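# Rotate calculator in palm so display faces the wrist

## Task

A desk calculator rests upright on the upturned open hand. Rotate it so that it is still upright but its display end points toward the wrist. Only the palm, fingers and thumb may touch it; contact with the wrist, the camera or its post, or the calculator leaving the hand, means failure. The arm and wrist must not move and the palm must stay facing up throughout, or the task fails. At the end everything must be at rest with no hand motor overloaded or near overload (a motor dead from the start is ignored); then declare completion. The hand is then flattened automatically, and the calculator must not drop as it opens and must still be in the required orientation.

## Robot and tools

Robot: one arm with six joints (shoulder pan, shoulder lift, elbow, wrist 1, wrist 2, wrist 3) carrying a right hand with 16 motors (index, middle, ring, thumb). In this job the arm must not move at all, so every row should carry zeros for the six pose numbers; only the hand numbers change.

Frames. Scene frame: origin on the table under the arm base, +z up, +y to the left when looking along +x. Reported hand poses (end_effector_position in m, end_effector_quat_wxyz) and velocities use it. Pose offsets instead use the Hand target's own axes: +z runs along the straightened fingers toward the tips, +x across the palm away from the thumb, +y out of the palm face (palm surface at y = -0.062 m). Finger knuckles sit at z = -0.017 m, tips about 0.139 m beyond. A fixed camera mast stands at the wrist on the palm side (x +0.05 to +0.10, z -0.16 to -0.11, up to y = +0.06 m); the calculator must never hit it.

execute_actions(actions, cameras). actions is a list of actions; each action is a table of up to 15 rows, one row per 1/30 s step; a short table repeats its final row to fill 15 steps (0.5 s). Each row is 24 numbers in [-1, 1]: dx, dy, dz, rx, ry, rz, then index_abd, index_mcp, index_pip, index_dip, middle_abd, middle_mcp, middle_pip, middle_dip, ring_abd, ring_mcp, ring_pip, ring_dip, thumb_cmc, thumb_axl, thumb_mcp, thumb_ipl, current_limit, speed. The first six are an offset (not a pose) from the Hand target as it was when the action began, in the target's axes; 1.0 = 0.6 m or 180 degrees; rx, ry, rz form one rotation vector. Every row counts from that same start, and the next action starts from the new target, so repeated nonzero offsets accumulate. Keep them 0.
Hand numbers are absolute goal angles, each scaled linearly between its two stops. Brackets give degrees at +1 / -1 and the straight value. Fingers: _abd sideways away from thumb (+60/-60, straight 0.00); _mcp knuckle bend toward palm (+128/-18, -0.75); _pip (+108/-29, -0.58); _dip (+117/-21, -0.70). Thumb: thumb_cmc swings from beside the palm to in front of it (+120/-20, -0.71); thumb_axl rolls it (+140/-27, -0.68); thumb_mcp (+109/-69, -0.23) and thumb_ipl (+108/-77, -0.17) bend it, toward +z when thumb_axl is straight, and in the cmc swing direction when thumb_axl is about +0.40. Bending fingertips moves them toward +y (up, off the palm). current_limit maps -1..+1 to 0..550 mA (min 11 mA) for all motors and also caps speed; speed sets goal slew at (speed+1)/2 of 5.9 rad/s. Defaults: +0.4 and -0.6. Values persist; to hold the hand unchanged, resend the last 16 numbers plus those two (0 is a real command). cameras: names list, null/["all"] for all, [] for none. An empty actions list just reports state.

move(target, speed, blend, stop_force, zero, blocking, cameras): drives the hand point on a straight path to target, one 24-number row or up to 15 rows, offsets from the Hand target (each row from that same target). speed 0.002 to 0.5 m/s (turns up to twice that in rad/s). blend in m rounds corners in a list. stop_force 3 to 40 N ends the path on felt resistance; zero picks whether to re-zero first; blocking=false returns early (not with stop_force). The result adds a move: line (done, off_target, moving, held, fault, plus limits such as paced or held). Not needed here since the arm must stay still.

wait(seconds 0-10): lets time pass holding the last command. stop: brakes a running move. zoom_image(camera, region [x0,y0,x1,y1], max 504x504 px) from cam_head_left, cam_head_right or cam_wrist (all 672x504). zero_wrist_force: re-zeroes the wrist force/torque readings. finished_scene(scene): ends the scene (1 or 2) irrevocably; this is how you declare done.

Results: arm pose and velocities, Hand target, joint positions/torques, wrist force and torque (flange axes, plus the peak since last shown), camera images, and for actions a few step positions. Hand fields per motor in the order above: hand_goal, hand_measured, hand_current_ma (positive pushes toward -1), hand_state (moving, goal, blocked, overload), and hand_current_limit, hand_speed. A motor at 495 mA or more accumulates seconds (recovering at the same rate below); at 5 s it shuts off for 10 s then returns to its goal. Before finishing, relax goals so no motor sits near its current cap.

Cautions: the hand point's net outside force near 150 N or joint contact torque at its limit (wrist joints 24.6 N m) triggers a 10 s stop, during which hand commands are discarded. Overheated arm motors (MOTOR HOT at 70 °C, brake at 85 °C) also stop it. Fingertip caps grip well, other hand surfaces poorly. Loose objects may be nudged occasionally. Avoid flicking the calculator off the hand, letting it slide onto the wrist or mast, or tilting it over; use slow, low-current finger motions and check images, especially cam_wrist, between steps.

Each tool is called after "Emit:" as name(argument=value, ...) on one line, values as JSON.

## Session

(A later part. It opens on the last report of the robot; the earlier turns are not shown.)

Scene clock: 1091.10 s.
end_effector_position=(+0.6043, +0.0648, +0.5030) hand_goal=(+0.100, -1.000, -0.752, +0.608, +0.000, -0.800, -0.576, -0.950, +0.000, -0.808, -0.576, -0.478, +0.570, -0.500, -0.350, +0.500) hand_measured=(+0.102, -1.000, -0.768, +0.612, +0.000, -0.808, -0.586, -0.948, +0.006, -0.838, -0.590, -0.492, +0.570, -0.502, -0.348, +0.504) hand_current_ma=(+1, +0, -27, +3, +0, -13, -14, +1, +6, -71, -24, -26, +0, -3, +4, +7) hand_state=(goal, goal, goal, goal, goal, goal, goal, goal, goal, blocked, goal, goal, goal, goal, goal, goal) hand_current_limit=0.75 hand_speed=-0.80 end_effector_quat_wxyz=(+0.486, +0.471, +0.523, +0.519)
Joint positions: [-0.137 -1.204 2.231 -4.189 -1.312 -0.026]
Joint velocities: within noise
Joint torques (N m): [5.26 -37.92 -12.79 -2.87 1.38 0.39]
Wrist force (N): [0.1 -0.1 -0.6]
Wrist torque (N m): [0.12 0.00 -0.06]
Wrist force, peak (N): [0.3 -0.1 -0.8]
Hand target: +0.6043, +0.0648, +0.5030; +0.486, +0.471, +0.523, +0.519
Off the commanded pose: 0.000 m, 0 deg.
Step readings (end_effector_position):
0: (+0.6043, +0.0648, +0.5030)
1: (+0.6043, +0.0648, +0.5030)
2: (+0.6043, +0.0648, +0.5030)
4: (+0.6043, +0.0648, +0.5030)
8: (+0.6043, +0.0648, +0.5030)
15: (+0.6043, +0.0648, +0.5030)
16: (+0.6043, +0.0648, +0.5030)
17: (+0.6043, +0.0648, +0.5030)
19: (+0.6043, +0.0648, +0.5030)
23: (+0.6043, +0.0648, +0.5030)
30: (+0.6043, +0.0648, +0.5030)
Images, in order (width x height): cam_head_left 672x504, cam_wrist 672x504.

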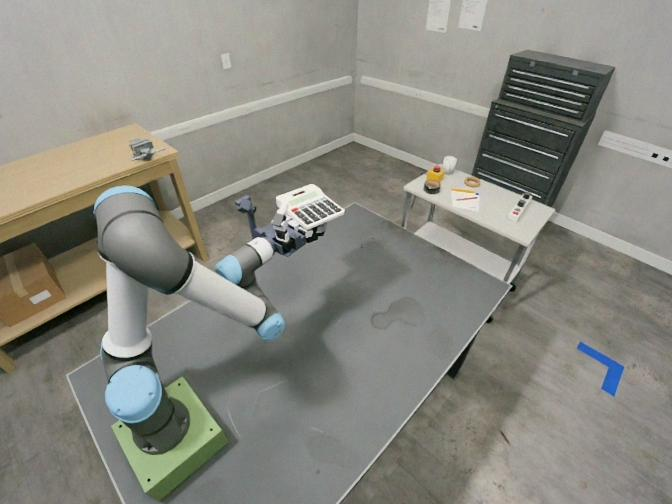

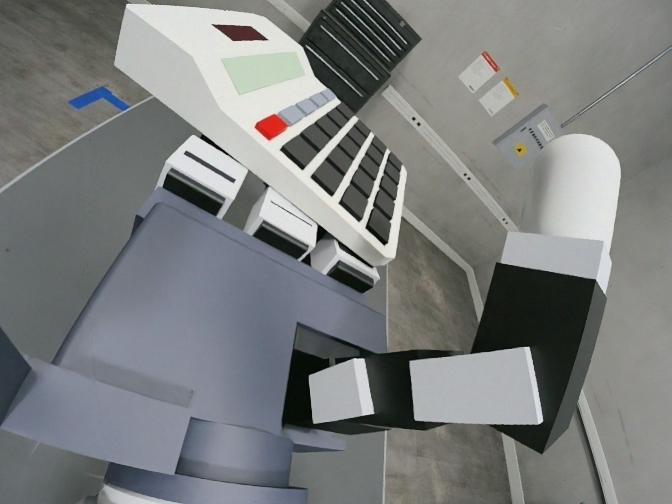

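Emit:
execute_actions(actions=[[[0,0,0,0,0,0, 0.1,-1.0,-0.708,0.478, 0,-0.80,-0.576,-0.95, 0,-0.849,-0.576,-0.326, 0.571,-0.5,-0.35,0.5, 0.75,-0.8]],[[0,0,0,0,0,0, 0.1,-1.0,-0.664,0.348, 0,-0.80,-0.576,-0.95, 0,-0.89,-0.576,-0.174, 0.571,-0.5,-0.35,0.5, 0.75,-0.8]]], cameras=["cam_wrist", "cam_head_left"])

Emit:
zoom_image(camera="cam_head_left", region=[270, 180, 350, 260])

Scene clock: 1099.43 s.
end_effector_position=(+0.6043, +0.0648, +0.5030) hand_goal=(+0.100, -1.000, -0.664, +0.348, +0.000, -0.800, -0.576, -0.950, +0.000, -0.890, -0.576, -0.174, +0.570, -0.500, -0.350, +0.500) hand_measured=(+0.100, -1.000, -0.680, +0.350, +0.000, -0.812, -0.586, -0.948, +0.006, -0.920, -0.592, -0.192, +0.570, -0.502, -0.348, +0.504) hand_current_ma=(+0, +0, -26, +2, +0, -19, -14, +1, +7, -73, -29, -34, +0, -3, +4, +7) hand_state=(goal, goal, goal, goal, goal, goal, goal, goal, goal, blocked, goal, goal, goal, goal, goal, goal) hand_current_limit=0.75 hand_speed=-0.80 end_effector_quat_wxyz=(+0.486, +0.471, +0.523, +0.519)
Joint positions: [-0.137 -1.204 2.231 -4.189 -1.312 -0.026]
Joint velocities: within noise
Joint torques (N m): [5.26 -37.93 -12.68 -2.96 1.26 0.32]
Wrist force (N): [0.1 -0.2 -0.5]
Wrist torque (N m): [0.10 0.00 -0.06]
Wrist force, peak (N): [0.1 -0.1 -0.8]
Hand target: +0.6043, +0.0648, +0.5030; +0.486, +0.471, +0.523, +0.519
Off the commanded pose: 0.000 m, 0 deg.
Step readings (end_effector_position):
0: (+0.6043, +0.0648, +0.5030)
1: (+0.6043, +0.0648, +0.5030)
2: (+0.6043, +0.0648, +0.5030)
4: (+0.6043, +0.0648, +0.5030)
8: (+0.6043, +0.0648, +0.5030)
15: (+0.6043, +0.0648, +0.5030)
16: (+0.6043, +0.0648, +0.5030)
17: (+0.6043, +0.0648, +0.5030)
19: (+0.6043, +0.0648, +0.5030)
23: (+0.6043, +0.0648, +0.5030)
30: (+0.6043, +0.0648, +0.5030)
Images, in order (width x height): cam_head_left 672x504, cam_wrist 672x504.

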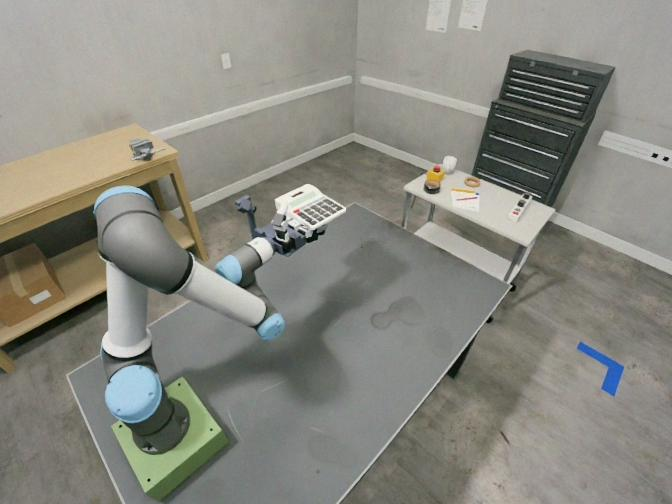

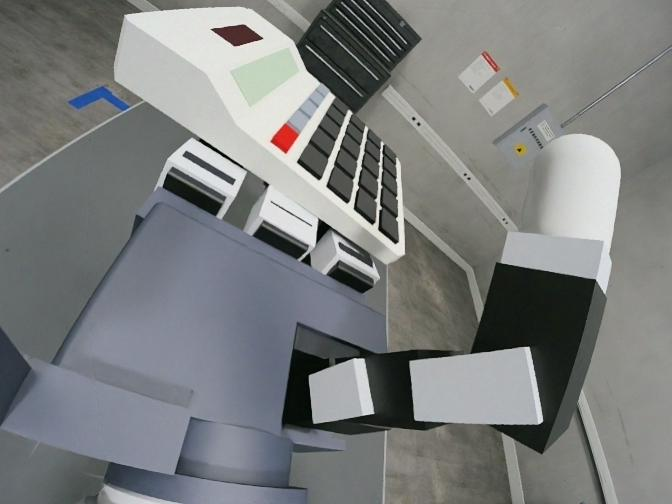

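Scaled by 6.300 from the camera's 672x504 image, which has a finer 960x720 frame.

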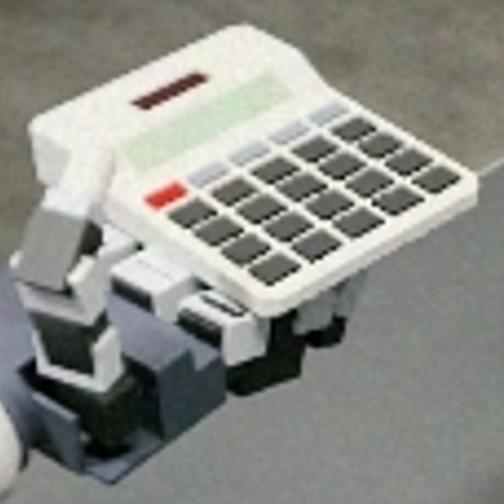

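Emit:
execute_actions(actions=[[[0,0,0,0,0,0, 0.1,-1.0,-0.62,0.239, 0,-0.80,-0.576,-0.95, 0,-0.932,-0.576,-0.022, 0.571,-0.5,-0.35,0.5, 0.75,-0.8]],[[0,0,0,0,0,0, 0.1,-1.0,-0.577,0.13, 0,-0.80,-0.576,-0.95, 0,-0.98,-0.576,0.13, 0.571,-0.5,-0.35,0.5, 0.75,-0.8]]], cameras=["cam_wrist", "cam_head_left"])

Emit:
zoom_image(camera="cam_head_left", region=[270, 180, 350, 260])

Scene clock: 1106.90 s.
end_effector_position=(+0.6043, +0.0648, +0.5030) hand_goal=(+0.100, -1.000, -0.578, +0.130, +0.000, -0.800, -0.576, -0.950, +0.000, -0.980, -0.576, +0.130, +0.570, -0.500, -0.350, +0.500) hand_measured=(+0.100, -1.000, -0.594, +0.130, +0.000, -0.812, -0.586, -0.948, +0.006, -1.000, -0.596, +0.114, +0.570, -0.502, -0.348, +0.504) hand_current_ma=(+0, +0, -30, +1, +0, -19, -14, +1, +7, -38, -36, -29, +0, -3, +4, +7) hand_state=(goal, goal, goal, goal, goal, goal, goal, goal, goal, goal, goal, goal, goal, goal, goal, goal) hand_current_limit=0.75 hand_speed=-0.80 end_effector_quat_wxyz=(+0.486, +0.471, +0.523, +0.519)
Joint positions: [-0.137 -1.204 2.231 -4.189 -1.312 -0.026]
Joint velocities: within noise
Joint torques (N m): [5.56 -38.07 -12.4 -2.92 1.32 0.36]
Wrist force (N): [0.0 -0.1 -0.7]
Wrist torque (N m): [0.11 0.02 -0.06]
Wrist force, peak (N): [0.0 -0.2 -0.8]
Hand target: +0.6043, +0.0648, +0.5030; +0.486, +0.471, +0.523, +0.519
Off the commanded pose: 0.000 m, 0 deg.
Step readings (end_effector_position):
0: (+0.6043, +0.0648, +0.5030)
1: (+0.6043, +0.0648, +0.5030)
2: (+0.6043, +0.0648, +0.5030)
4: (+0.6043, +0.0648, +0.5030)
8: (+0.6043, +0.0648, +0.5030)
15: (+0.6043, +0.0648, +0.5030)
16: (+0.6043, +0.0648, +0.5030)
17: (+0.6043, +0.0648, +0.5030)
19: (+0.6043, +0.0648, +0.5030)
23: (+0.6043, +0.0648, +0.5030)
30: (+0.6043, +0.0648, +0.5030)
Images, in order (width x height): cam_head_left 672x504, cam_wrist 672x504.

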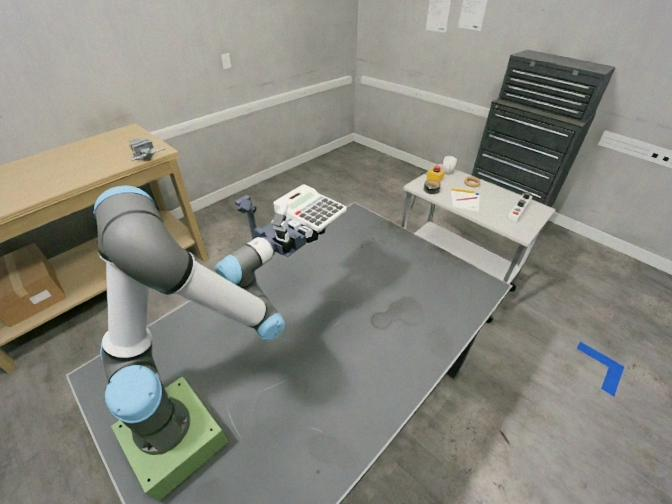

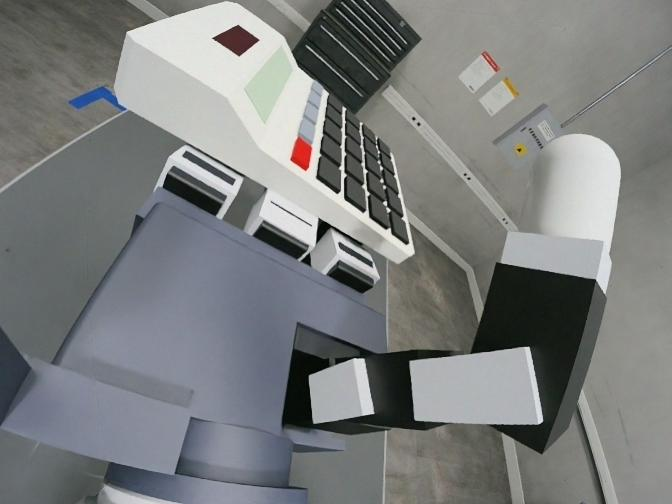

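Scaled by 6.300 from the camera's 672x504 image, which has a finer 960x720 frame.

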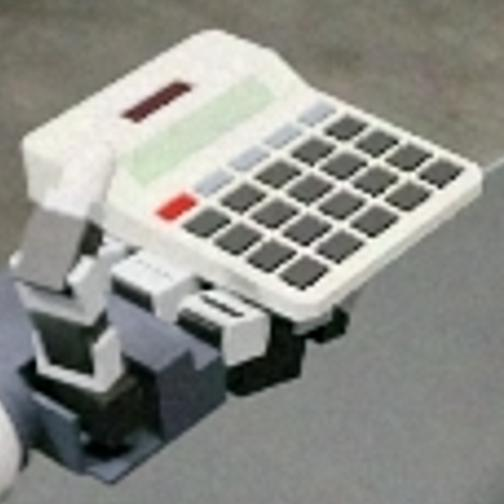

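Emit:
zoom_image(camera="cam_wrist", region=[100, 0, 480, 300])

Scaled by 1.326 from the camera's 672x504 image, which has a finer 960x720 frame.

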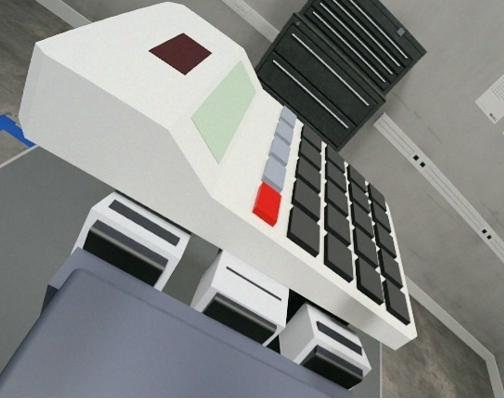

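Emit:
execute_actions(actions=[[[0,0,0,0,0,0, 0.1,-0.932,-0.577,-0.022, 0,-0.80,-0.576,-0.95, 0,-1.0,-0.62,0.239, 0.571,-0.5,-0.35,0.5, 0.75,-0.8]],[[0,0,0,0,0,0, 0.1,-0.89,-0.577,-0.174, 0,-0.80,-0.576,-0.95, 0,-1.0,-0.664,0.348, 0.571,-0.5,-0.35,0.5, 0.75,-0.8]]], cameras=["cam_wrist"])

Emit:
execute_actions(actions=[[[0,0,0,0,0,0, 0.1,-0.849,-0.577,-0.326, 0,-0.80,-0.576,-0.95, 0,-1.0,-0.708,0.478, 0.571,-0.5,-0.35,0.5, 0.75,-0.8]],[[0,0,0,0,0,0, 0.1,-0.808,-0.577,-0.478, 0,-0.80,-0.576,-0.95, 0,-1.0,-0.752,0.609, 0.571,-0.5,-0.35,0.5, 0.75,-0.8]]], cameras=["cam_wrist", "cam_head_left"])

Emit:
zoom_image(camera="cam_head_left", region=[270, 180, 350, 260])

Emit:
zoom_image(camera="cam_wrist", region=[100, 0, 480, 300])

Scene clock: 1129.30 s.
end_effector_position=(+0.6043, +0.0648, +0.5030) hand_goal=(+0.100, -0.890, -0.578, -0.174, +0.000, -0.800, -0.576, -0.950, +0.000, -1.000, -0.664, +0.348, +0.570, -0.500, -0.350, +0.500) hand_measured=(+0.100, -0.926, -0.594, -0.174, +0.000, -0.812, -0.586, -0.948, +0.006, -1.000, -0.678, +0.334, +0.570, -0.502, -0.348, +0.504) hand_current_ma=(+0, -91, -30, +1, +0, -20, -14, +1, +6, +0, -23, -24, +0, -3, +4, +7) hand_state=(goal, blocked, goal, goal, goal, goal, goal, goal, goal, goal, goal, goal, goal, goal, goal, goal) hand_current_limit=0.75 hand_speed=-0.80 end_effector_quat_wxyz=(+0.486, +0.471, +0.523, +0.519)
Joint positions: [-0.137 -1.204 2.231 -4.189 -1.312 -0.026]
Joint velocities: within noise
Joint torques (N m): [5.54 -38.41 -11.32 -2.89 1.24 0.33]
Wrist force (N): [0.2 0.0 -0.6]
Wrist torque (N m): [0.12 0.00 -0.04]
Wrist force, peak (N): [0.1 -0.1 -0.8]
Hand target: +0.6043, +0.0648, +0.5030; +0.486, +0.471, +0.523, +0.519
Off the commanded pose: 0.000 m, 0 deg.
Step readings (end_effector_position):
0: (+0.6043, +0.0648, +0.5030)
1: (+0.6043, +0.0648, +0.5030)
2: (+0.6043, +0.0648, +0.5030)
4: (+0.6043, +0.0648, +0.5030)
8: (+0.6043, +0.0648, +0.5030)
15: (+0.6043, +0.0648, +0.5030)
16: (+0.6043, +0.0648, +0.5030)
17: (+0.6043, +0.0648, +0.5030)
19: (+0.6043, +0.0648, +0.5030)
23: (+0.6043, +0.0648, +0.5030)
30: (+0.6043, +0.0648, +0.5030)
Images, in order (width x height): cam_wrist 672x504.

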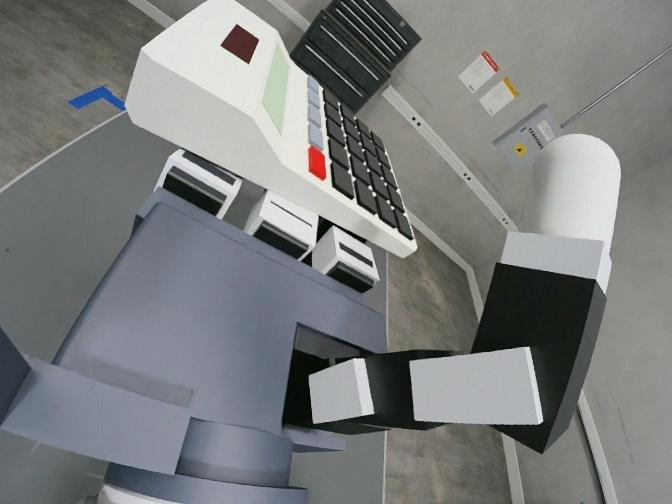

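Scene clock: 1130.50 s.
end_effector_position=(+0.6043, +0.0648, +0.5030) hand_goal=(+0.100, -0.808, -0.578, -0.478, +0.000, -0.800, -0.576, -0.950, +0.000, -1.000, -0.752, +0.608, +0.570, -0.500, -0.350, +0.500) hand_measured=(+0.102, -0.844, -0.594, -0.478, +0.000, -0.812, -0.586, -0.948, +0.004, -1.000, -0.764, +0.594, +0.570, -0.502, -0.348, +0.504) hand_current_ma=(+2, -91, -28, +1, +0, -20, -14, +1, +3, +0, -21, -23, +0, -3, +4, +7) hand_state=(goal, blocked, goal, goal, goal, goal, goal, goal, goal, goal, goal, goal, goal, goal, goal, goal) hand_current_limit=0.75 hand_speed=-0.80 end_effector_quat_wxyz=(+0.486, +0.471, +0.523, +0.519)
Joint positions: [-0.137 -1.204 2.231 -4.189 -1.312 -0.026]
Joint velocities: within noise
Joint torques (N m): [5.4 -38.61 -11.51 -2.92 1.18 0.31]
Wrist force (N): [0.0 -0.1 -0.6]
Wrist torque (N m): [0.11 0.02 -0.05]
Wrist force, peak (N): [0.0 -0.2 -0.7]
Hand target: +0.6043, +0.0648, +0.5030; +0.486, +0.471, +0.523, +0.519
Off the commanded pose: 0.000 m, 0 deg.
Step readings (end_effector_position):
0: (+0.6043, +0.0648, +0.5030)
1: (+0.6043, +0.0648, +0.5030)
2: (+0.6043, +0.0648, +0.5030)
4: (+0.6043, +0.0648, +0.5030)
8: (+0.6043, +0.0648, +0.5030)
15: (+0.6043, +0.0648, +0.5030)
16: (+0.6043, +0.0648, +0.5030)
17: (+0.6043, +0.0648, +0.5030)
19: (+0.6043, +0.0648, +0.5030)
23: (+0.6043, +0.0648, +0.5030)
30: (+0.6043, +0.0648, +0.5030)
Images, in order (width x height): cam_head_left 672x504, cam_wrist 672x504.

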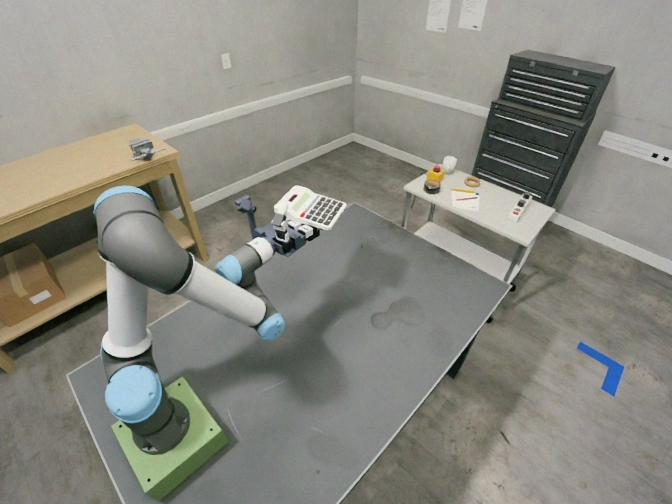

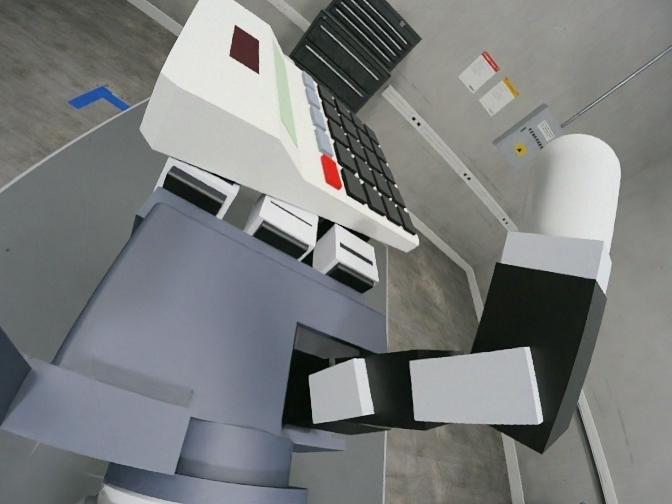

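Scaled by 6.300 from the camera's 672x504 image, which has a finer 960x720 frame.

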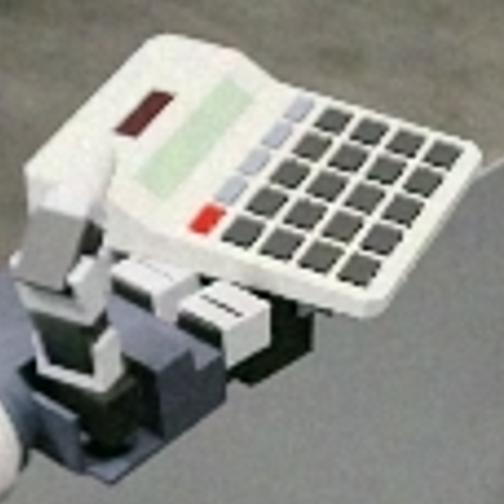

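Scaled by 1.326 from the camera's 672x504 image, which has a finer 960x720 frame.

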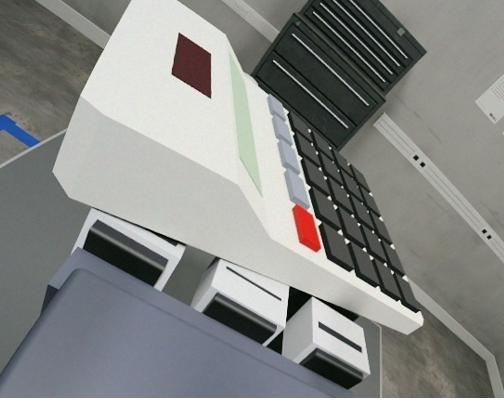

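Emit:
execute_actions(actions=[[[0,0,0,0,0,0, 0.1,-0.808,-0.577,-0.478, 0,-0.80,-0.576,-0.95, 0,-1.0,-0.77,0.72, 0.571,-0.5,-0.35,0.5, 0.75,-0.8]],[[0,0,0,0,0,0, 0.1,-0.795,-0.577,-0.53, 0,-0.80,-0.576,-0.95, 0,-1.0,-0.79,0.84, 0.571,-0.5,-0.35,0.5, 0.75,-0.8]],[[0,0,0,0,0,0, 0.1,-0.78,-0.577,-0.58, 0,-0.80,-0.576,-0.95, 0,-1.0,-0.81,0.98, 0.571,-0.5,-0.35,0.5, 0.75,-0.8]]], cameras=["cam_wrist", "cam_head_left"])

Emit:
zoom_image(camera="cam_head_left", region=[270, 180, 350, 260])

Emit:
zoom_image(camera="cam_wrist", region=[100, 0, 480, 300])

Scene clock: 1171.17 s.
end_effector_position=(+0.6043, +0.0648, +0.5030) hand_goal=(+0.100, -0.780, -0.578, -0.580, +0.000, -0.800, -0.576, -0.950, +0.000, -1.000, -0.810, +0.980, +0.570, -0.500, -0.350, +0.500) hand_measured=(+0.102, -0.814, -0.592, -0.580, +0.000, -0.812, -0.586, -0.948, +0.004, -1.000, -0.820, +0.972, +0.570, -0.502, -0.348, +0.504) hand_current_ma=(+2, -82, -21, +1, +0, -20, -14, +1, +3, +0, -15, -11, +0, -3, +4, +7) hand_state=(goal, blocked, goal, goal, goal, goal, goal, goal, goal, goal, goal, goal, goal, goal, goal, goal) hand_current_limit=0.75 hand_speed=-0.80 end_effector_quat_wxyz=(+0.486, +0.471, +0.523, +0.519)
Joint positions: [-0.137 -1.204 2.231 -4.189 -1.312 -0.026]
Joint velocities: within noise
Joint torques (N m): [5.26 -39.99 -10.51 -2.96 0.82 0.11]
Wrist force (N): [0.1 0.0 -0.6]
Wrist torque (N m): [0.09 0.01 -0.04]
Wrist force, peak (N): [0.0 0.1 -0.9]
Hand target: +0.6043, +0.0648, +0.5030; +0.486, +0.471, +0.523, +0.519
Off the commanded pose: 0.000 m, 0 deg.
Step readings (end_effector_position):
0: (+0.6043, +0.0648, +0.5030)
1: (+0.6043, +0.0648, +0.5030)
2: (+0.6043, +0.0648, +0.5030)
4: (+0.6043, +0.0648, +0.5030)
8: (+0.6043, +0.0648, +0.5030)
15: (+0.6043, +0.0648, +0.5030)
16: (+0.6043, +0.0648, +0.5030)
17: (+0.6043, +0.0648, +0.5030)
19: (+0.6043, +0.0648, +0.5030)
23: (+0.6043, +0.0648, +0.5030)
30: (+0.6043, +0.0648, +0.5030)
31: (+0.6043, +0.0648, +0.5030)
32: (+0.6043, +0.0648, +0.5030)
34: (+0.6043, +0.0648, +0.5030)
38: (+0.6043, +0.0648, +0.5030)
45: (+0.6043, +0.0648, +0.5030)
Images, in order (width x height): cam_head_left 672x504, cam_wrist 672x504.

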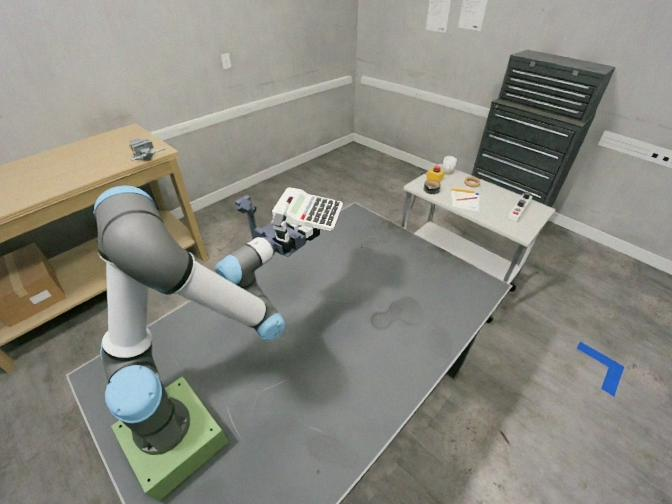

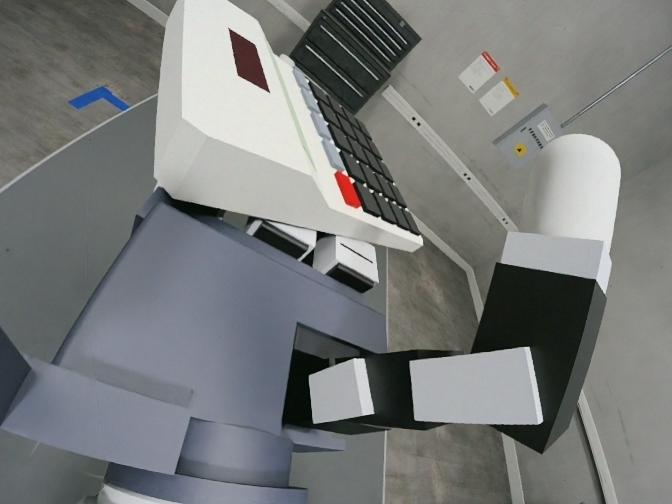

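Scaled by 6.300 from the camera's 672x504 image, which has a finer 960x720 frame.

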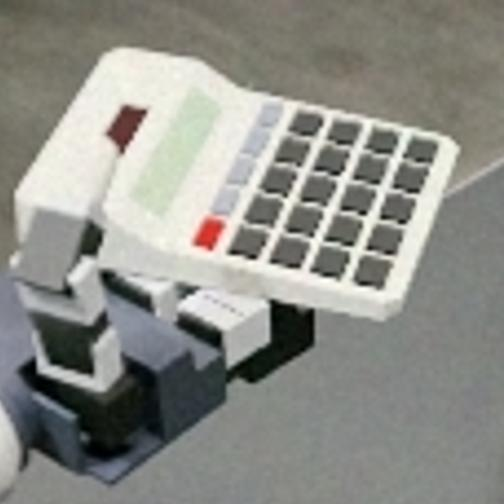

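Scaled by 1.326 from the camera's 672x504 image, which has a finer 960x720 frame.

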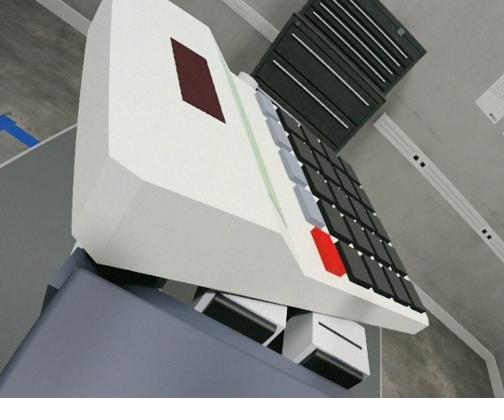

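Emit:
execute_actions(actions=[[[0,0,0,0,0,0, 0.1,-0.78,-0.577,-0.58, 0,-0.90,-0.576,-0.95, 0,-1.0,-0.81,0.98, 0.571,-0.5,-0.35,0.5, 0.75,-0.7]],[[0,0,0,0,0,0, 0.1,-0.78,-0.577,-0.58, 0,-1.0,-0.693,-0.6, 0,-1.0,-0.81,0.98, 0.571,-0.5,-0.35,0.5, 0.75,-0.6]],[[0,0,0,0,0,0, 0.1,-0.78,-0.577,-0.58, 0,-1.0,-0.693,0.0, 0,-1.0,-0.81,0.98, 0.571,-0.5,-0.35,0.5, 0.75,-0.6]]], cameras=["cam_wrist"])

Emit:
zoom_image(camera="cam_wrist", region=[100, 0, 480, 300])

Scene clock: 1194.53 s.
end_effector_position=(+0.6043, +0.0648, +0.5030) hand_goal=(+0.100, -0.780, -0.578, -0.580, +0.000, -1.000, -0.694, +0.000, +0.000, -1.000, -0.810, +0.980, +0.570, -0.500, -0.350, +0.500) hand_measured=(+0.102, -0.814, -0.592, -0.580, +0.000, -1.000, -0.694, -0.004, +0.004, -1.000, -0.820, +0.972, +0.570, -0.502, -0.348, +0.504) hand_current_ma=(+2, -82, -21, +1, +0, +0, +0, -4, +3, +0, -15, -11, +0, -3, +4, +7) hand_state=(goal, blocked, goal, goal, goal, goal, goal, goal, goal, goal, goal, goal, goal, goal, goal, goal) hand_current_limit=0.75 hand_speed=-0.60 end_effector_quat_wxyz=(+0.486, +0.471, +0.523, +0.519)
Joint positions: [-0.137 -1.204 2.231 -4.189 -1.312 -0.026]
Joint velocities: within noise
Joint torques (N m): [5.11 -39.69 -10.96 -2.97 0.68 0.21]
Wrist force (N): [0.0 0.0 -0.6]
Wrist torque (N m): [0.09 0.02 -0.04]
Wrist force, peak (N): [0.0 -0.4 -0.9]
Hand target: +0.6043, +0.0648, +0.5030; +0.486, +0.471, +0.523, +0.519
Off the commanded pose: 0.000 m, 0 deg.
Step readings (end_effector_position):
0: (+0.6043, +0.0648, +0.5030)
1: (+0.6043, +0.0648, +0.5030)
2: (+0.6043, +0.0648, +0.5030)
4: (+0.6043, +0.0648, +0.5030)
8: (+0.6043, +0.0648, +0.5030)
15: (+0.6043, +0.0648, +0.5030)
16: (+0.6043, +0.0648, +0.5030)
17: (+0.6043, +0.0648, +0.5030)
19: (+0.6043, +0.0648, +0.5030)
23: (+0.6043, +0.0648, +0.5030)
30: (+0.6043, +0.0648, +0.5030)
31: (+0.6043, +0.0648, +0.5030)
32: (+0.6043, +0.0648, +0.5030)
34: (+0.6043, +0.0648, +0.5030)
38: (+0.6043, +0.0648, +0.5030)
45: (+0.6043, +0.0648, +0.5030)
Images, in order (width x height): cam_wrist 672x504.

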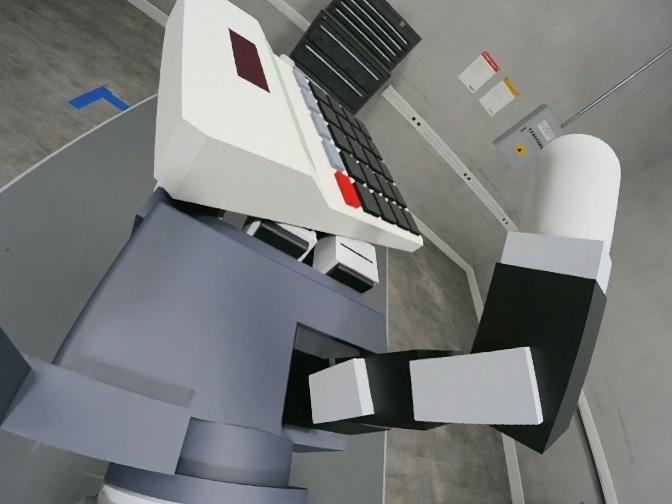

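Scaled by 1.326 from the camera's 672x504 image, which has a finer 960x720 frame.

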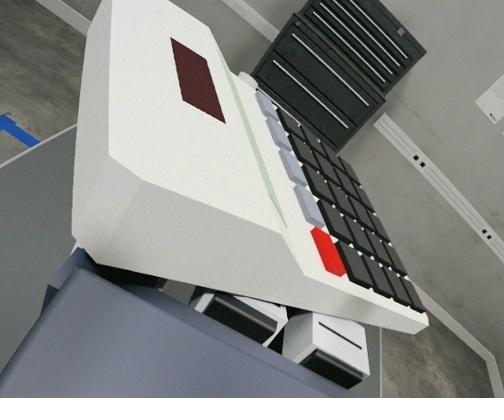

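Emit:
execute_actions(actions=[[[0,0,0,0,0,0, 0.1,-0.78,-0.577,-0.58, 0,-1.0,-0.72,0.203, 0,-1.0,-0.81,0.98, 0.571,-0.5,-0.35,0.5, 0.75,-0.7]],[[0,0,0,0,0,0, 0.1,-0.78,-0.577,-0.58, 0,-1.0,-0.66,0.203, 0,-1.0,-0.81,0.98, 0.571,-0.5,-0.35,0.5, 0.75,-0.8]],[[0,0,0,0,0,0, 0.1,-0.78,-0.577,-0.58, 0,-1.0,-0.6,0.203, 0,-1.0,-0.81,0.98, 0.571,-0.5,-0.35,0.5, 0.75,-0.8]]], cameras=["cam_wrist"])

Scene clock: 1210.57 s.
end_effector_position=(+0.6043, +0.0648, +0.5030) hand_goal=(+0.100, -0.780, -0.578, -0.580, +0.000, -1.000, -0.600, +0.202, +0.000, -1.000, -0.810, +0.980, +0.570, -0.500, -0.350, +0.500) hand_measured=(+0.102, -0.814, -0.592, -0.580, +0.000, -1.000, -0.610, +0.198, +0.004, -1.000, -0.820, +0.972, +0.570, -0.502, -0.348, +0.504) hand_current_ma=(+2, -82, -21, +1, +0, +0, -14, -4, +3, +0, -15, -11, +0, -3, +4, +7) hand_state=(goal, blocked, goal, goal, goal, goal, goal, goal, goal, goal, goal, goal, goal, goal, goal, goal) hand_current_limit=0.75 hand_speed=-0.80 end_effector_quat_wxyz=(+0.486, +0.471, +0.523, +0.519)
Joint positions: [-0.137 -1.204 2.231 -4.189 -1.312 -0.026]
Joint velocities: within noise
Joint torques (N m): [5.26 -40.29 -10.51 -2.94 0.53 0.17]
Wrist force (N): [0.3 -0.1 -0.6]
Wrist torque (N m): [0.07 -0.02 -0.02]
Wrist force, peak (N): [0.0 -0.2 -0.8]
Hand target: +0.6043, +0.0648, +0.5030; +0.486, +0.471, +0.523, +0.519
Off the commanded pose: 0.000 m, 0 deg.
Step readings (end_effector_position):
0: (+0.6043, +0.0648, +0.5030)
1: (+0.6043, +0.0648, +0.5030)
2: (+0.6043, +0.0648, +0.5030)
4: (+0.6043, +0.0648, +0.5030)
8: (+0.6043, +0.0648, +0.5030)
15: (+0.6043, +0.0648, +0.5030)
16: (+0.6043, +0.0648, +0.5030)
17: (+0.6043, +0.0648, +0.5030)
19: (+0.6043, +0.0648, +0.5030)
23: (+0.6043, +0.0648, +0.5030)
30: (+0.6043, +0.0648, +0.5030)
31: (+0.6043, +0.0648, +0.5030)
32: (+0.6043, +0.0648, +0.5030)
34: (+0.6043, +0.0648, +0.5030)
38: (+0.6043, +0.0648, +0.5030)
45: (+0.6043, +0.0648, +0.5030)
Images, in order (width x height): cam_wrist 672x504.

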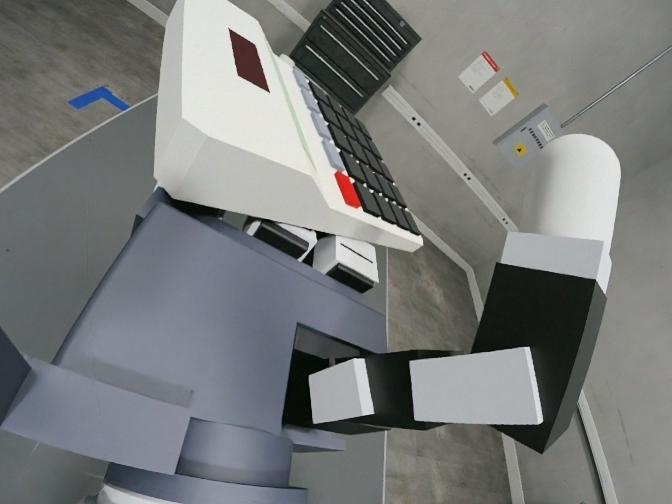

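Emit:
execute_actions(actions=[[[0,0,0,0,0,0,0.1,-0.78,-0.577,-0.58,0,-1.0,-0.6,0.203,0,-1.0,-0.81,0.98,0.571,-0.5,-0.35,0.5,0.75,-0.8]]], cameras=["cam_wrist","cam_head_left"])

Scene clock: 1237.63 s.
end_effector_position=(+0.6043, +0.0648, +0.5030) hand_goal=(+0.100, -0.780, -0.578, -0.580, +0.000, -1.000, -0.600, +0.202, +0.000, -1.000, -0.810, +0.980, +0.570, -0.500, -0.350, +0.500) hand_measured=(+0.102, -0.814, -0.592, -0.580, +0.000, -1.000, -0.610, +0.198, +0.004, -1.000, -0.820, +0.972, +0.570, -0.502, -0.348, +0.504) hand_current_ma=(+2, -82, -21, +1, +0, +0, -14, -4, +3, +0, -15, -11, +0, -3, +4, +7) hand_state=(goal, blocked, goal, goal, goal, goal, goal, goal, goal, goal, goal, goal, goal, goal, goal, goal) hand_current_limit=0.75 hand_speed=-0.80 end_effector_quat_wxyz=(+0.486, +0.471, +0.523, +0.519)
Joint positions: [-0.137 -1.204 2.231 -4.189 -1.312 -0.026]
Joint velocities: within noise
Joint torques (N m): [4.87 -39.72 -11.16 -2.79 0.27 0.01]
Wrist force (N): [0.0 0.1 -0.5]
Wrist torque (N m): [0.09 0.01 -0.04]
Wrist force, peak (N): [0.1 -0.1 -0.9]
Hand target: +0.6043, +0.0648, +0.5030; +0.486, +0.471, +0.523, +0.519
Off the commanded pose: 0.000 m, 0 deg.
Step readings (end_effector_position):
0: (+0.6043, +0.0648, +0.5030)
1: (+0.6043, +0.0648, +0.5030)
2: (+0.6043, +0.0648, +0.5030)
4: (+0.6043, +0.0648, +0.5030)
8: (+0.6043, +0.0648, +0.5030)
15: (+0.6043, +0.0648, +0.5030)
Images, in order (width x height): cam_head_left 672x504, cam_wrist 672x504.

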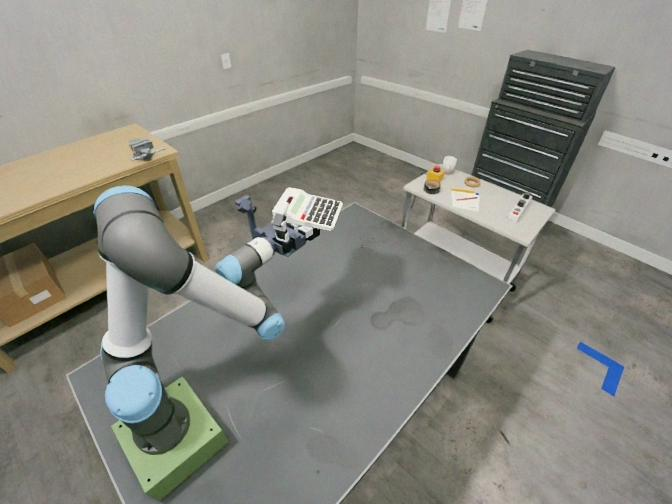

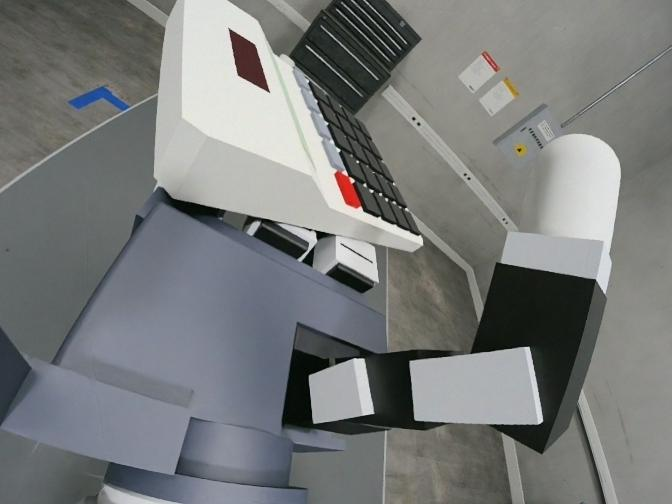

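Emit:
execute_actions(actions=[[[0,0,0,0,0,0,0.1,-0.78,-0.577,-0.58,0,-1.0,-0.58,0.203,0,-1.0,-0.81,0.98,0.571,-0.5,-0.35,0.5,0.75,-0.8]],[[0,0,0,0,0,0,0.1,-0.78,-0.577,-0.58,0,-1.0,-0.56,0.203,0,-1.0,-0.81,0.98,0.571,-0.5,-0.35,0.5,0.75,-0.8]]], cameras=["cam_wrist"])

Scene clock: 1244.13 s.
end_effector_position=(+0.6043, +0.0648, +0.5030) hand_goal=(+0.100, -0.780, -0.578, -0.580, +0.000, -1.000, -0.560, +0.202, +0.000, -1.000, -0.810, +0.980, +0.570, -0.500, -0.350, +0.500) hand_measured=(+0.102, -0.806, -0.588, -0.580, +0.000, -1.000, -0.582, +0.198, +0.004, -1.000, -0.820, +0.976, +0.570, -0.502, -0.348, +0.504) hand_current_ma=(+2, -59, -15, +1, +0, +0, -44, -4, +3, +0, -15, -3, +0, -3, +4, +7) hand_state=(goal, blocked, goal, goal, goal, goal, blocked, goal, goal, goal, goal, goal, goal, goal, goal, goal) hand_current_limit=0.75 hand_speed=-0.80 end_effector_quat_wxyz=(+0.486, +0.471, +0.523, +0.519)
Joint positions: [-0.137 -1.204 2.231 -4.189 -1.312 -0.026]
Joint velocities: within noise
Joint torques (N m): [4.94 -39.49 -10.83 -2.85 0.21 0.07]
Wrist force (N): [0.0 0.0 -0.8]
Wrist torque (N m): [0.10 0.02 -0.04]
Wrist force, peak (N): [0.0 -0.1 -0.8]
Hand target: +0.6043, +0.0648, +0.5030; +0.486, +0.471, +0.523, +0.519
Off the commanded pose: 0.000 m, 0 deg.
Step readings (end_effector_position):
0: (+0.6043, +0.0648, +0.5030)
1: (+0.6043, +0.0648, +0.5030)
2: (+0.6043, +0.0648, +0.5030)
4: (+0.6043, +0.0648, +0.5030)
8: (+0.6043, +0.0648, +0.5030)
15: (+0.6043, +0.0648, +0.5030)
16: (+0.6043, +0.0648, +0.5030)
17: (+0.6043, +0.0648, +0.5030)
19: (+0.6043, +0.0648, +0.5030)
23: (+0.6043, +0.0648, +0.5030)
30: (+0.6043, +0.0648, +0.5030)
Images, in order (width x height): cam_wrist 672x504.

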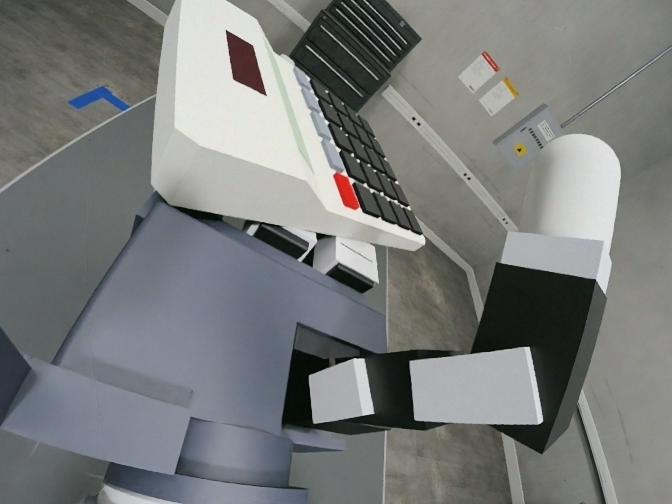

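Emit:
execute_actions(actions=[[[0,0,0,0,0,0,0.1,-0.78,-0.577,-0.58,0,-1.0,-0.54,0.203,0,-1.0,-0.81,0.98,0.571,-0.5,-0.35,0.5,0.75,-0.8]],[[0,0,0,0,0,0,0.1,-0.85,-0.577,-0.58,0,-1.0,-0.54,0.203,0,-1.0,-0.81,0.98,0.571,-0.5,-0.35,0.5,0.75,-0.8]],[[0,0,0,0,0,0,0.1,-0.92,-0.577,-0.58,0,-1.0,-0.54,0.203,0,-1.0,-0.81,0.98,0.571,-0.5,-0.35,0.5,0.75,-0.8]]], cameras=["cam_wrist"])

Scene clock: 1257.23 s.
end_effector_position=(+0.6043, +0.0648, +0.5030) hand_goal=(+0.100, -0.920, -0.578, -0.580, +0.000, -1.000, -0.540, +0.202, +0.000, -1.000, -0.810, +0.980, +0.570, -0.500, -0.350, +0.500) hand_measured=(+0.102, -0.928, -0.588, -0.580, +0.000, -1.000, -0.578, +0.196, +0.004, -1.000, -0.820, +0.978, +0.570, -0.502, -0.348, +0.504) hand_current_ma=(+2, -12, -14, +1, +0, +0, -86, -6, +3, +0, -15, -2, +0, -3, +4, +7) hand_state=(goal, goal, goal, goal, goal, goal, blocked, goal, goal, goal, goal, goal, goal, goal, goal, goal) hand_current_limit=0.75 hand_speed=-0.80 end_effector_quat_wxyz=(+0.486, +0.471, +0.523, +0.519)
Joint positions: [-0.137 -1.204 2.231 -4.189 -1.312 -0.026]
Joint velocities: within noise
Joint torques (N m): [4.99 -39.66 -10.81 -2.77 0.02 0.09]
Wrist force (N): [0.1 0.0 -0.6]
Wrist torque (N m): [0.08 0.01 -0.03]
Wrist force, peak (N): [0.0 -0.1 -0.8]
Hand target: +0.6043, +0.0648, +0.5030; +0.486, +0.471, +0.523, +0.519
Off the commanded pose: 0.000 m, 0 deg.
Step readings (end_effector_position):
0: (+0.6043, +0.0648, +0.5030)
1: (+0.6043, +0.0648, +0.5030)
2: (+0.6043, +0.0648, +0.5030)
4: (+0.6043, +0.0648, +0.5030)
8: (+0.6043, +0.0648, +0.5030)
15: (+0.6043, +0.0648, +0.5030)
16: (+0.6043, +0.0648, +0.5030)
17: (+0.6043, +0.0648, +0.5030)
19: (+0.6043, +0.0648, +0.5030)
23: (+0.6043, +0.0648, +0.5030)
30: (+0.6043, +0.0648, +0.5030)
31: (+0.6043, +0.0648, +0.5030)
32: (+0.6043, +0.0648, +0.5030)
34: (+0.6043, +0.0648, +0.5030)
38: (+0.6043, +0.0648, +0.5030)
45: (+0.6043, +0.0648, +0.5030)
Images, in order (width x height): cam_wrist 672x504.

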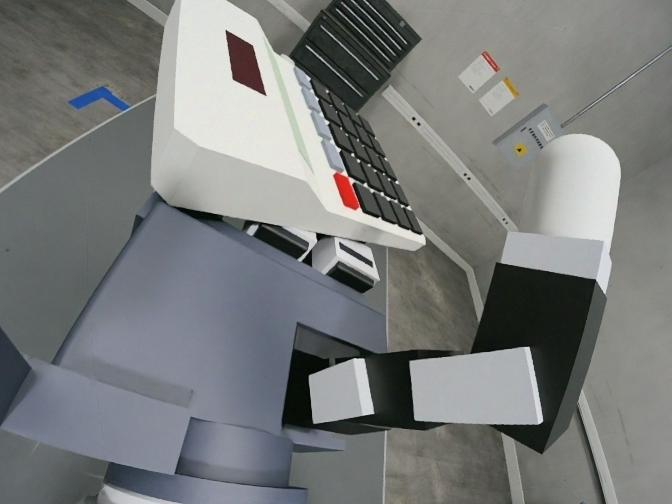

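Emit:
execute_actions(actions=[[[0,0,0,0,0,0,0.1,-1.0,-0.577,-0.58,0,-1.0,-0.54,0.203,0,-1.0,-0.81,0.98,0.571,-0.5,-0.35,0.5,0.75,-0.8]],[[0,0,0,0,0,0,0.0,-1.0,-1.0,-0.4,0,-1.0,-0.54,0.203,0,-1.0,-0.81,0.98,0.571,-0.5,-0.35,0.5,0.75,-0.6]],[[0,0,0,0,0,0,0.0,-1.0,-1.0,0.98,0,-1.0,-0.54,0.203,0,-1.0,-0.81,0.98,0.571,-0.5,-0.35,0.5,0.75,-0.6]],[[0,0,0,0,0,0,0.0,-1.0,-1.0,0.98,0,-1.0,-0.54,0.203,0,-1.0,-0.81,0.98,0.571,-0.5,-0.35,0.5,0.75,-0.6]],[[0,0,0,0,0,0,0.0,-1.0,-1.0,0.98,0,-1.0,-0.54,0.203,0,-1.0,-0.81,0.98,0.571,-0.5,-0.35,0.5,0.75,-0.8]]], cameras=["cam_wrist"])

Scene clock: 1267.97 s.
end_effector_position=(+0.6043, +0.0648, +0.5030) hand_goal=(+0.000, -1.000, -1.000, +0.980, +0.000, -1.000, -0.540, +0.202, +0.000, -1.000, -0.810, +0.980, +0.570, -0.500, -0.350, +0.500) hand_measured=(+0.002, -1.000, -1.000, +0.978, +0.000, -1.000, -0.578, +0.196, +0.004, -1.000, -0.820, +0.978, +0.570, -0.502, -0.348, +0.504) hand_current_ma=(+2, +0, +0, -3, +0, +0, -86, -6, +3, +0, -15, -2, +0, -3, +4, +7) hand_state=(goal, goal, goal, goal, goal, goal, blocked, goal, goal, goal, goal, goal, goal, goal, goal, goal) hand_current_limit=0.75 hand_speed=-0.80 end_effector_quat_wxyz=(+0.486, +0.471, +0.523, +0.519)
Joint positions: [-0.137 -1.204 2.231 -4.189 -1.312 -0.026]
Joint velocities: within noise
Joint torques (N m): [5.28 -39.58 -10.91 -2.6 -0.04 -0.01]
Wrist force (N): [0.0 -0.1 -0.6]
Wrist torque (N m): [0.05 0.01 -0.03]
Wrist force, peak (N): [-0.1 -0.2 -0.8]
Hand target: +0.6043, +0.0648, +0.5030; +0.486, +0.471, +0.523, +0.519
Off the commanded pose: 0.000 m, 0 deg.
Step readings (end_effector_position):
0: (+0.6043, +0.0648, +0.5030)
1: (+0.6043, +0.0648, +0.5030)
2: (+0.6043, +0.0648, +0.5030)
4: (+0.6043, +0.0648, +0.5030)
8: (+0.6043, +0.0648, +0.5030)
15: (+0.6043, +0.0648, +0.5030)
16: (+0.6043, +0.0648, +0.5030)
17: (+0.6043, +0.0648, +0.5030)
19: (+0.6043, +0.0648, +0.5030)
23: (+0.6043, +0.0648, +0.5030)
30: (+0.6043, +0.0648, +0.5030)
31: (+0.6043, +0.0648, +0.5030)
32: (+0.6043, +0.0648, +0.5030)
34: (+0.6043, +0.0648, +0.5030)
38: (+0.6043, +0.0648, +0.5030)
45: (+0.6043, +0.0648, +0.5030)
46: (+0.6043, +0.0648, +0.5030)
47: (+0.6043, +0.0648, +0.5030)
49: (+0.6043, +0.0648, +0.5030)
53: (+0.6043, +0.0648, +0.5030)
60: (+0.6043, +0.0648, +0.5030)
61: (+0.6043, +0.0648, +0.5030)
62: (+0.6043, +0.0648, +0.5030)
64: (+0.6043, +0.0648, +0.5030)
68: (+0.6043, +0.0648, +0.5030)
75: (+0.6043, +0.0648, +0.5030)
Images, in order (width x height): cam_wrist 672x504.

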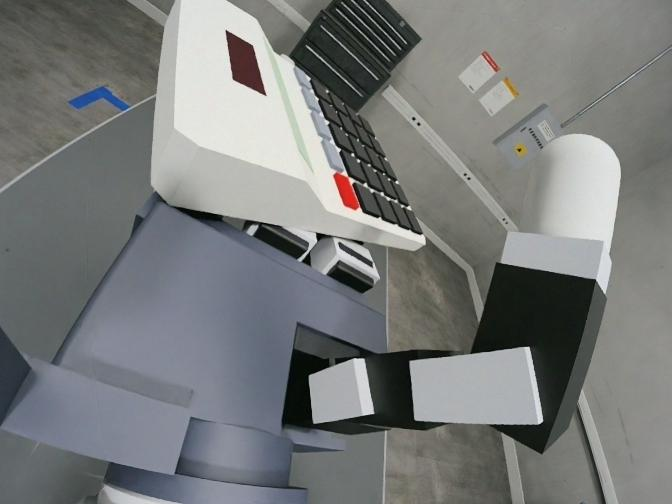

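Emit:
execute_actions(actions=[[[0,0,0,0,0,0,0.0,-1.0,-0.9,0.98,0,-1.0,-0.54,0.203,0,-1.0,-0.81,0.98,0.571,-0.5,-0.35,0.5,0.75,-0.8]],[[0,0,0,0,0,0,0.0,-1.0,-0.85,0.98,0,-1.0,-0.54,0.203,0,-1.0,-0.81,0.98,0.571,-0.5,-0.35,0.5,0.75,-0.8]],[[0,0,0,0,0,0,0.0,-1.0,-0.82,0.98,0,-1.0,-0.54,0.203,0,-1.0,-0.81,0.98,0.571,-0.5,-0.35,0.5,0.75,-0.8]],[[0,0,0,0,0,0,0.0,-1.0,-0.8,0.98,0,-1.0,-0.54,0.203,0,-1.0,-0.81,0.98,0.571,-0.5,-0.35,0.5,0.75,-0.8]]], cameras=["cam_wrist"])

Scene clock: 1277.90 s.
end_effector_position=(+0.6043, +0.0648, +0.5030) hand_goal=(+0.000, -1.000, -0.800, +0.980, +0.000, -1.000, -0.540, +0.202, +0.000, -1.000, -0.810, +0.980, +0.570, -0.500, -0.350, +0.500) hand_measured=(+0.002, -1.000, -0.820, +0.978, -0.002, -1.000, -0.550, +0.198, +0.004, -1.000, -0.820, +0.980, +0.570, -0.502, -0.348, +0.504) hand_current_ma=(+1, +0, -38, -3, -1, +0, -13, -3, +3, +0, -15, -1, +0, -3, +4, +7) hand_state=(goal, goal, blocked, goal, goal, goal, goal, goal, goal, goal, goal, goal, goal, goal, goal, goal) hand_current_limit=0.75 hand_speed=-0.80 end_effector_quat_wxyz=(+0.486, +0.471, +0.523, +0.519)
Joint positions: [-0.137 -1.204 2.231 -4.189 -1.312 -0.026]
Joint velocities: within noise
Joint torques (N m): [4.75 -39.45 -11.23 -2.67 -0.09 -0.04]
Wrist force (N): [0.0 -0.2 -0.7]
Wrist torque (N m): [0.06 0.02 -0.04]
Wrist force, peak (N): [0.0 0.0 -0.9]
Hand target: +0.6043, +0.0648, +0.5030; +0.486, +0.471, +0.523, +0.519
Off the commanded pose: 0.000 m, 0 deg.
Step readings (end_effector_position):
0: (+0.6043, +0.0648, +0.5030)
1: (+0.6043, +0.0648, +0.5030)
2: (+0.6043, +0.0648, +0.5030)
4: (+0.6043, +0.0648, +0.5030)
8: (+0.6043, +0.0648, +0.5030)
15: (+0.6043, +0.0648, +0.5030)
16: (+0.6043, +0.0648, +0.5030)
17: (+0.6043, +0.0648, +0.5030)
19: (+0.6043, +0.0648, +0.5030)
23: (+0.6043, +0.0648, +0.5030)
30: (+0.6043, +0.0648, +0.5030)
31: (+0.6043, +0.0648, +0.5030)
32: (+0.6043, +0.0648, +0.5030)
34: (+0.6043, +0.0648, +0.5030)
38: (+0.6043, +0.0648, +0.5030)
45: (+0.6043, +0.0648, +0.5030)
46: (+0.6043, +0.0648, +0.5030)
47: (+0.6043, +0.0648, +0.5030)
49: (+0.6043, +0.0648, +0.5030)
53: (+0.6043, +0.0648, +0.5030)
60: (+0.6043, +0.0648, +0.5030)
Images, in order (width x height): cam_wrist 672x504.

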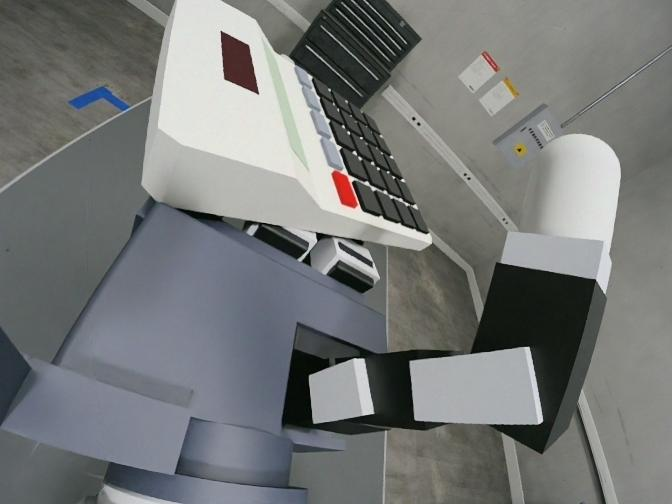

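Emit:
execute_actions(actions=[[[0,0,0,0,0,0,0.0,-1.0,-0.79,0.98,0,-1.0,-0.56,0.203,0,-1.0,-0.81,0.98,0.571,-0.5,-0.35,0.5,0.75,-0.8]],[[0,0,0,0,0,0,0.0,-1.0,-0.79,0.98,0,-1.0,-0.6,0.203,0,-1.0,-0.81,0.98,0.571,-0.5,-0.35,0.5,0.75,-0.8]],[[0,0,0,0,0,0,0.0,-1.0,-0.79,0.98,0,-1.0,-0.66,0.203,0,-1.0,-0.81,0.98,0.571,-0.5,-0.35,0.5,0.75,-0.8]]], cameras=["cam_wrist"])

Scene clock: 1288.37 s.
end_effector_position=(+0.6043, +0.0648, +0.5030) hand_goal=(+0.000, -1.000, -0.790, +0.980, +0.000, -1.000, -0.660, +0.202, +0.000, -1.000, -0.810, +0.980, +0.570, -0.500, -0.350, +0.500) hand_measured=(+0.002, -1.000, -0.812, +0.978, -0.002, -1.000, -0.660, +0.198, +0.004, -1.000, -0.820, +0.980, +0.570, -0.502, -0.348, +0.504) hand_current_ma=(+1, +0, -43, -3, -1, +0, +0, -3, +3, +0, -15, -1, +0, -3, +4, +7) hand_state=(goal, goal, blocked, goal, goal, goal, goal, goal, goal, goal, goal, goal, goal, goal, goal, goal) hand_current_limit=0.75 hand_speed=-0.80 end_effector_quat_wxyz=(+0.486, +0.471, +0.523, +0.519)
Joint positions: [-0.137 -1.204 2.231 -4.189 -1.312 -0.026]
Joint velocities: within noise
Joint torques (N m): [4.96 -39.08 -11.5 -2.6 -0.28 -0.01]
Wrist force (N): [0.0 -0.2 -0.6]
Wrist torque (N m): [0.04 0.02 -0.04]
Wrist force, peak (N): [0.0 0.0 -0.8]
Hand target: +0.6043, +0.0648, +0.5030; +0.486, +0.471, +0.523, +0.519
Off the commanded pose: 0.000 m, 0 deg.
Step readings (end_effector_position):
0: (+0.6043, +0.0648, +0.5030)
1: (+0.6043, +0.0648, +0.5030)
2: (+0.6043, +0.0648, +0.5030)
4: (+0.6043, +0.0648, +0.5030)
8: (+0.6043, +0.0648, +0.5030)
15: (+0.6043, +0.0648, +0.5030)
16: (+0.6043, +0.0648, +0.5030)
17: (+0.6043, +0.0648, +0.5030)
19: (+0.6043, +0.0648, +0.5030)
23: (+0.6043, +0.0648, +0.5030)
30: (+0.6043, +0.0648, +0.5030)
31: (+0.6043, +0.0648, +0.5030)
32: (+0.6043, +0.0648, +0.5030)
34: (+0.6043, +0.0648, +0.5030)
38: (+0.6043, +0.0648, +0.5030)
45: (+0.6043, +0.0648, +0.5030)
Images, in order (width x height): cam_wrist 672x504.

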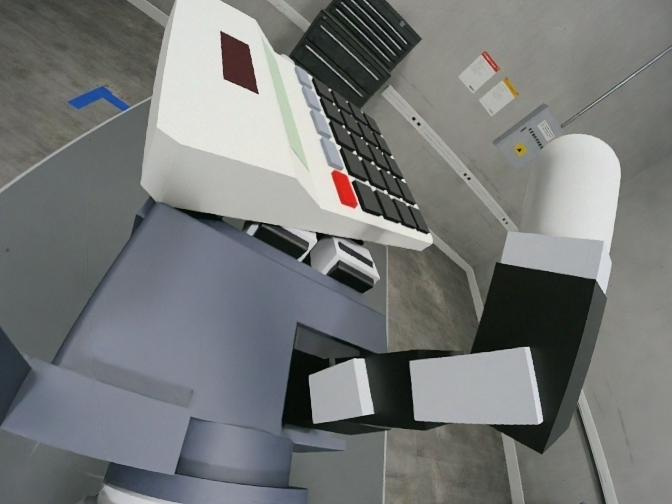

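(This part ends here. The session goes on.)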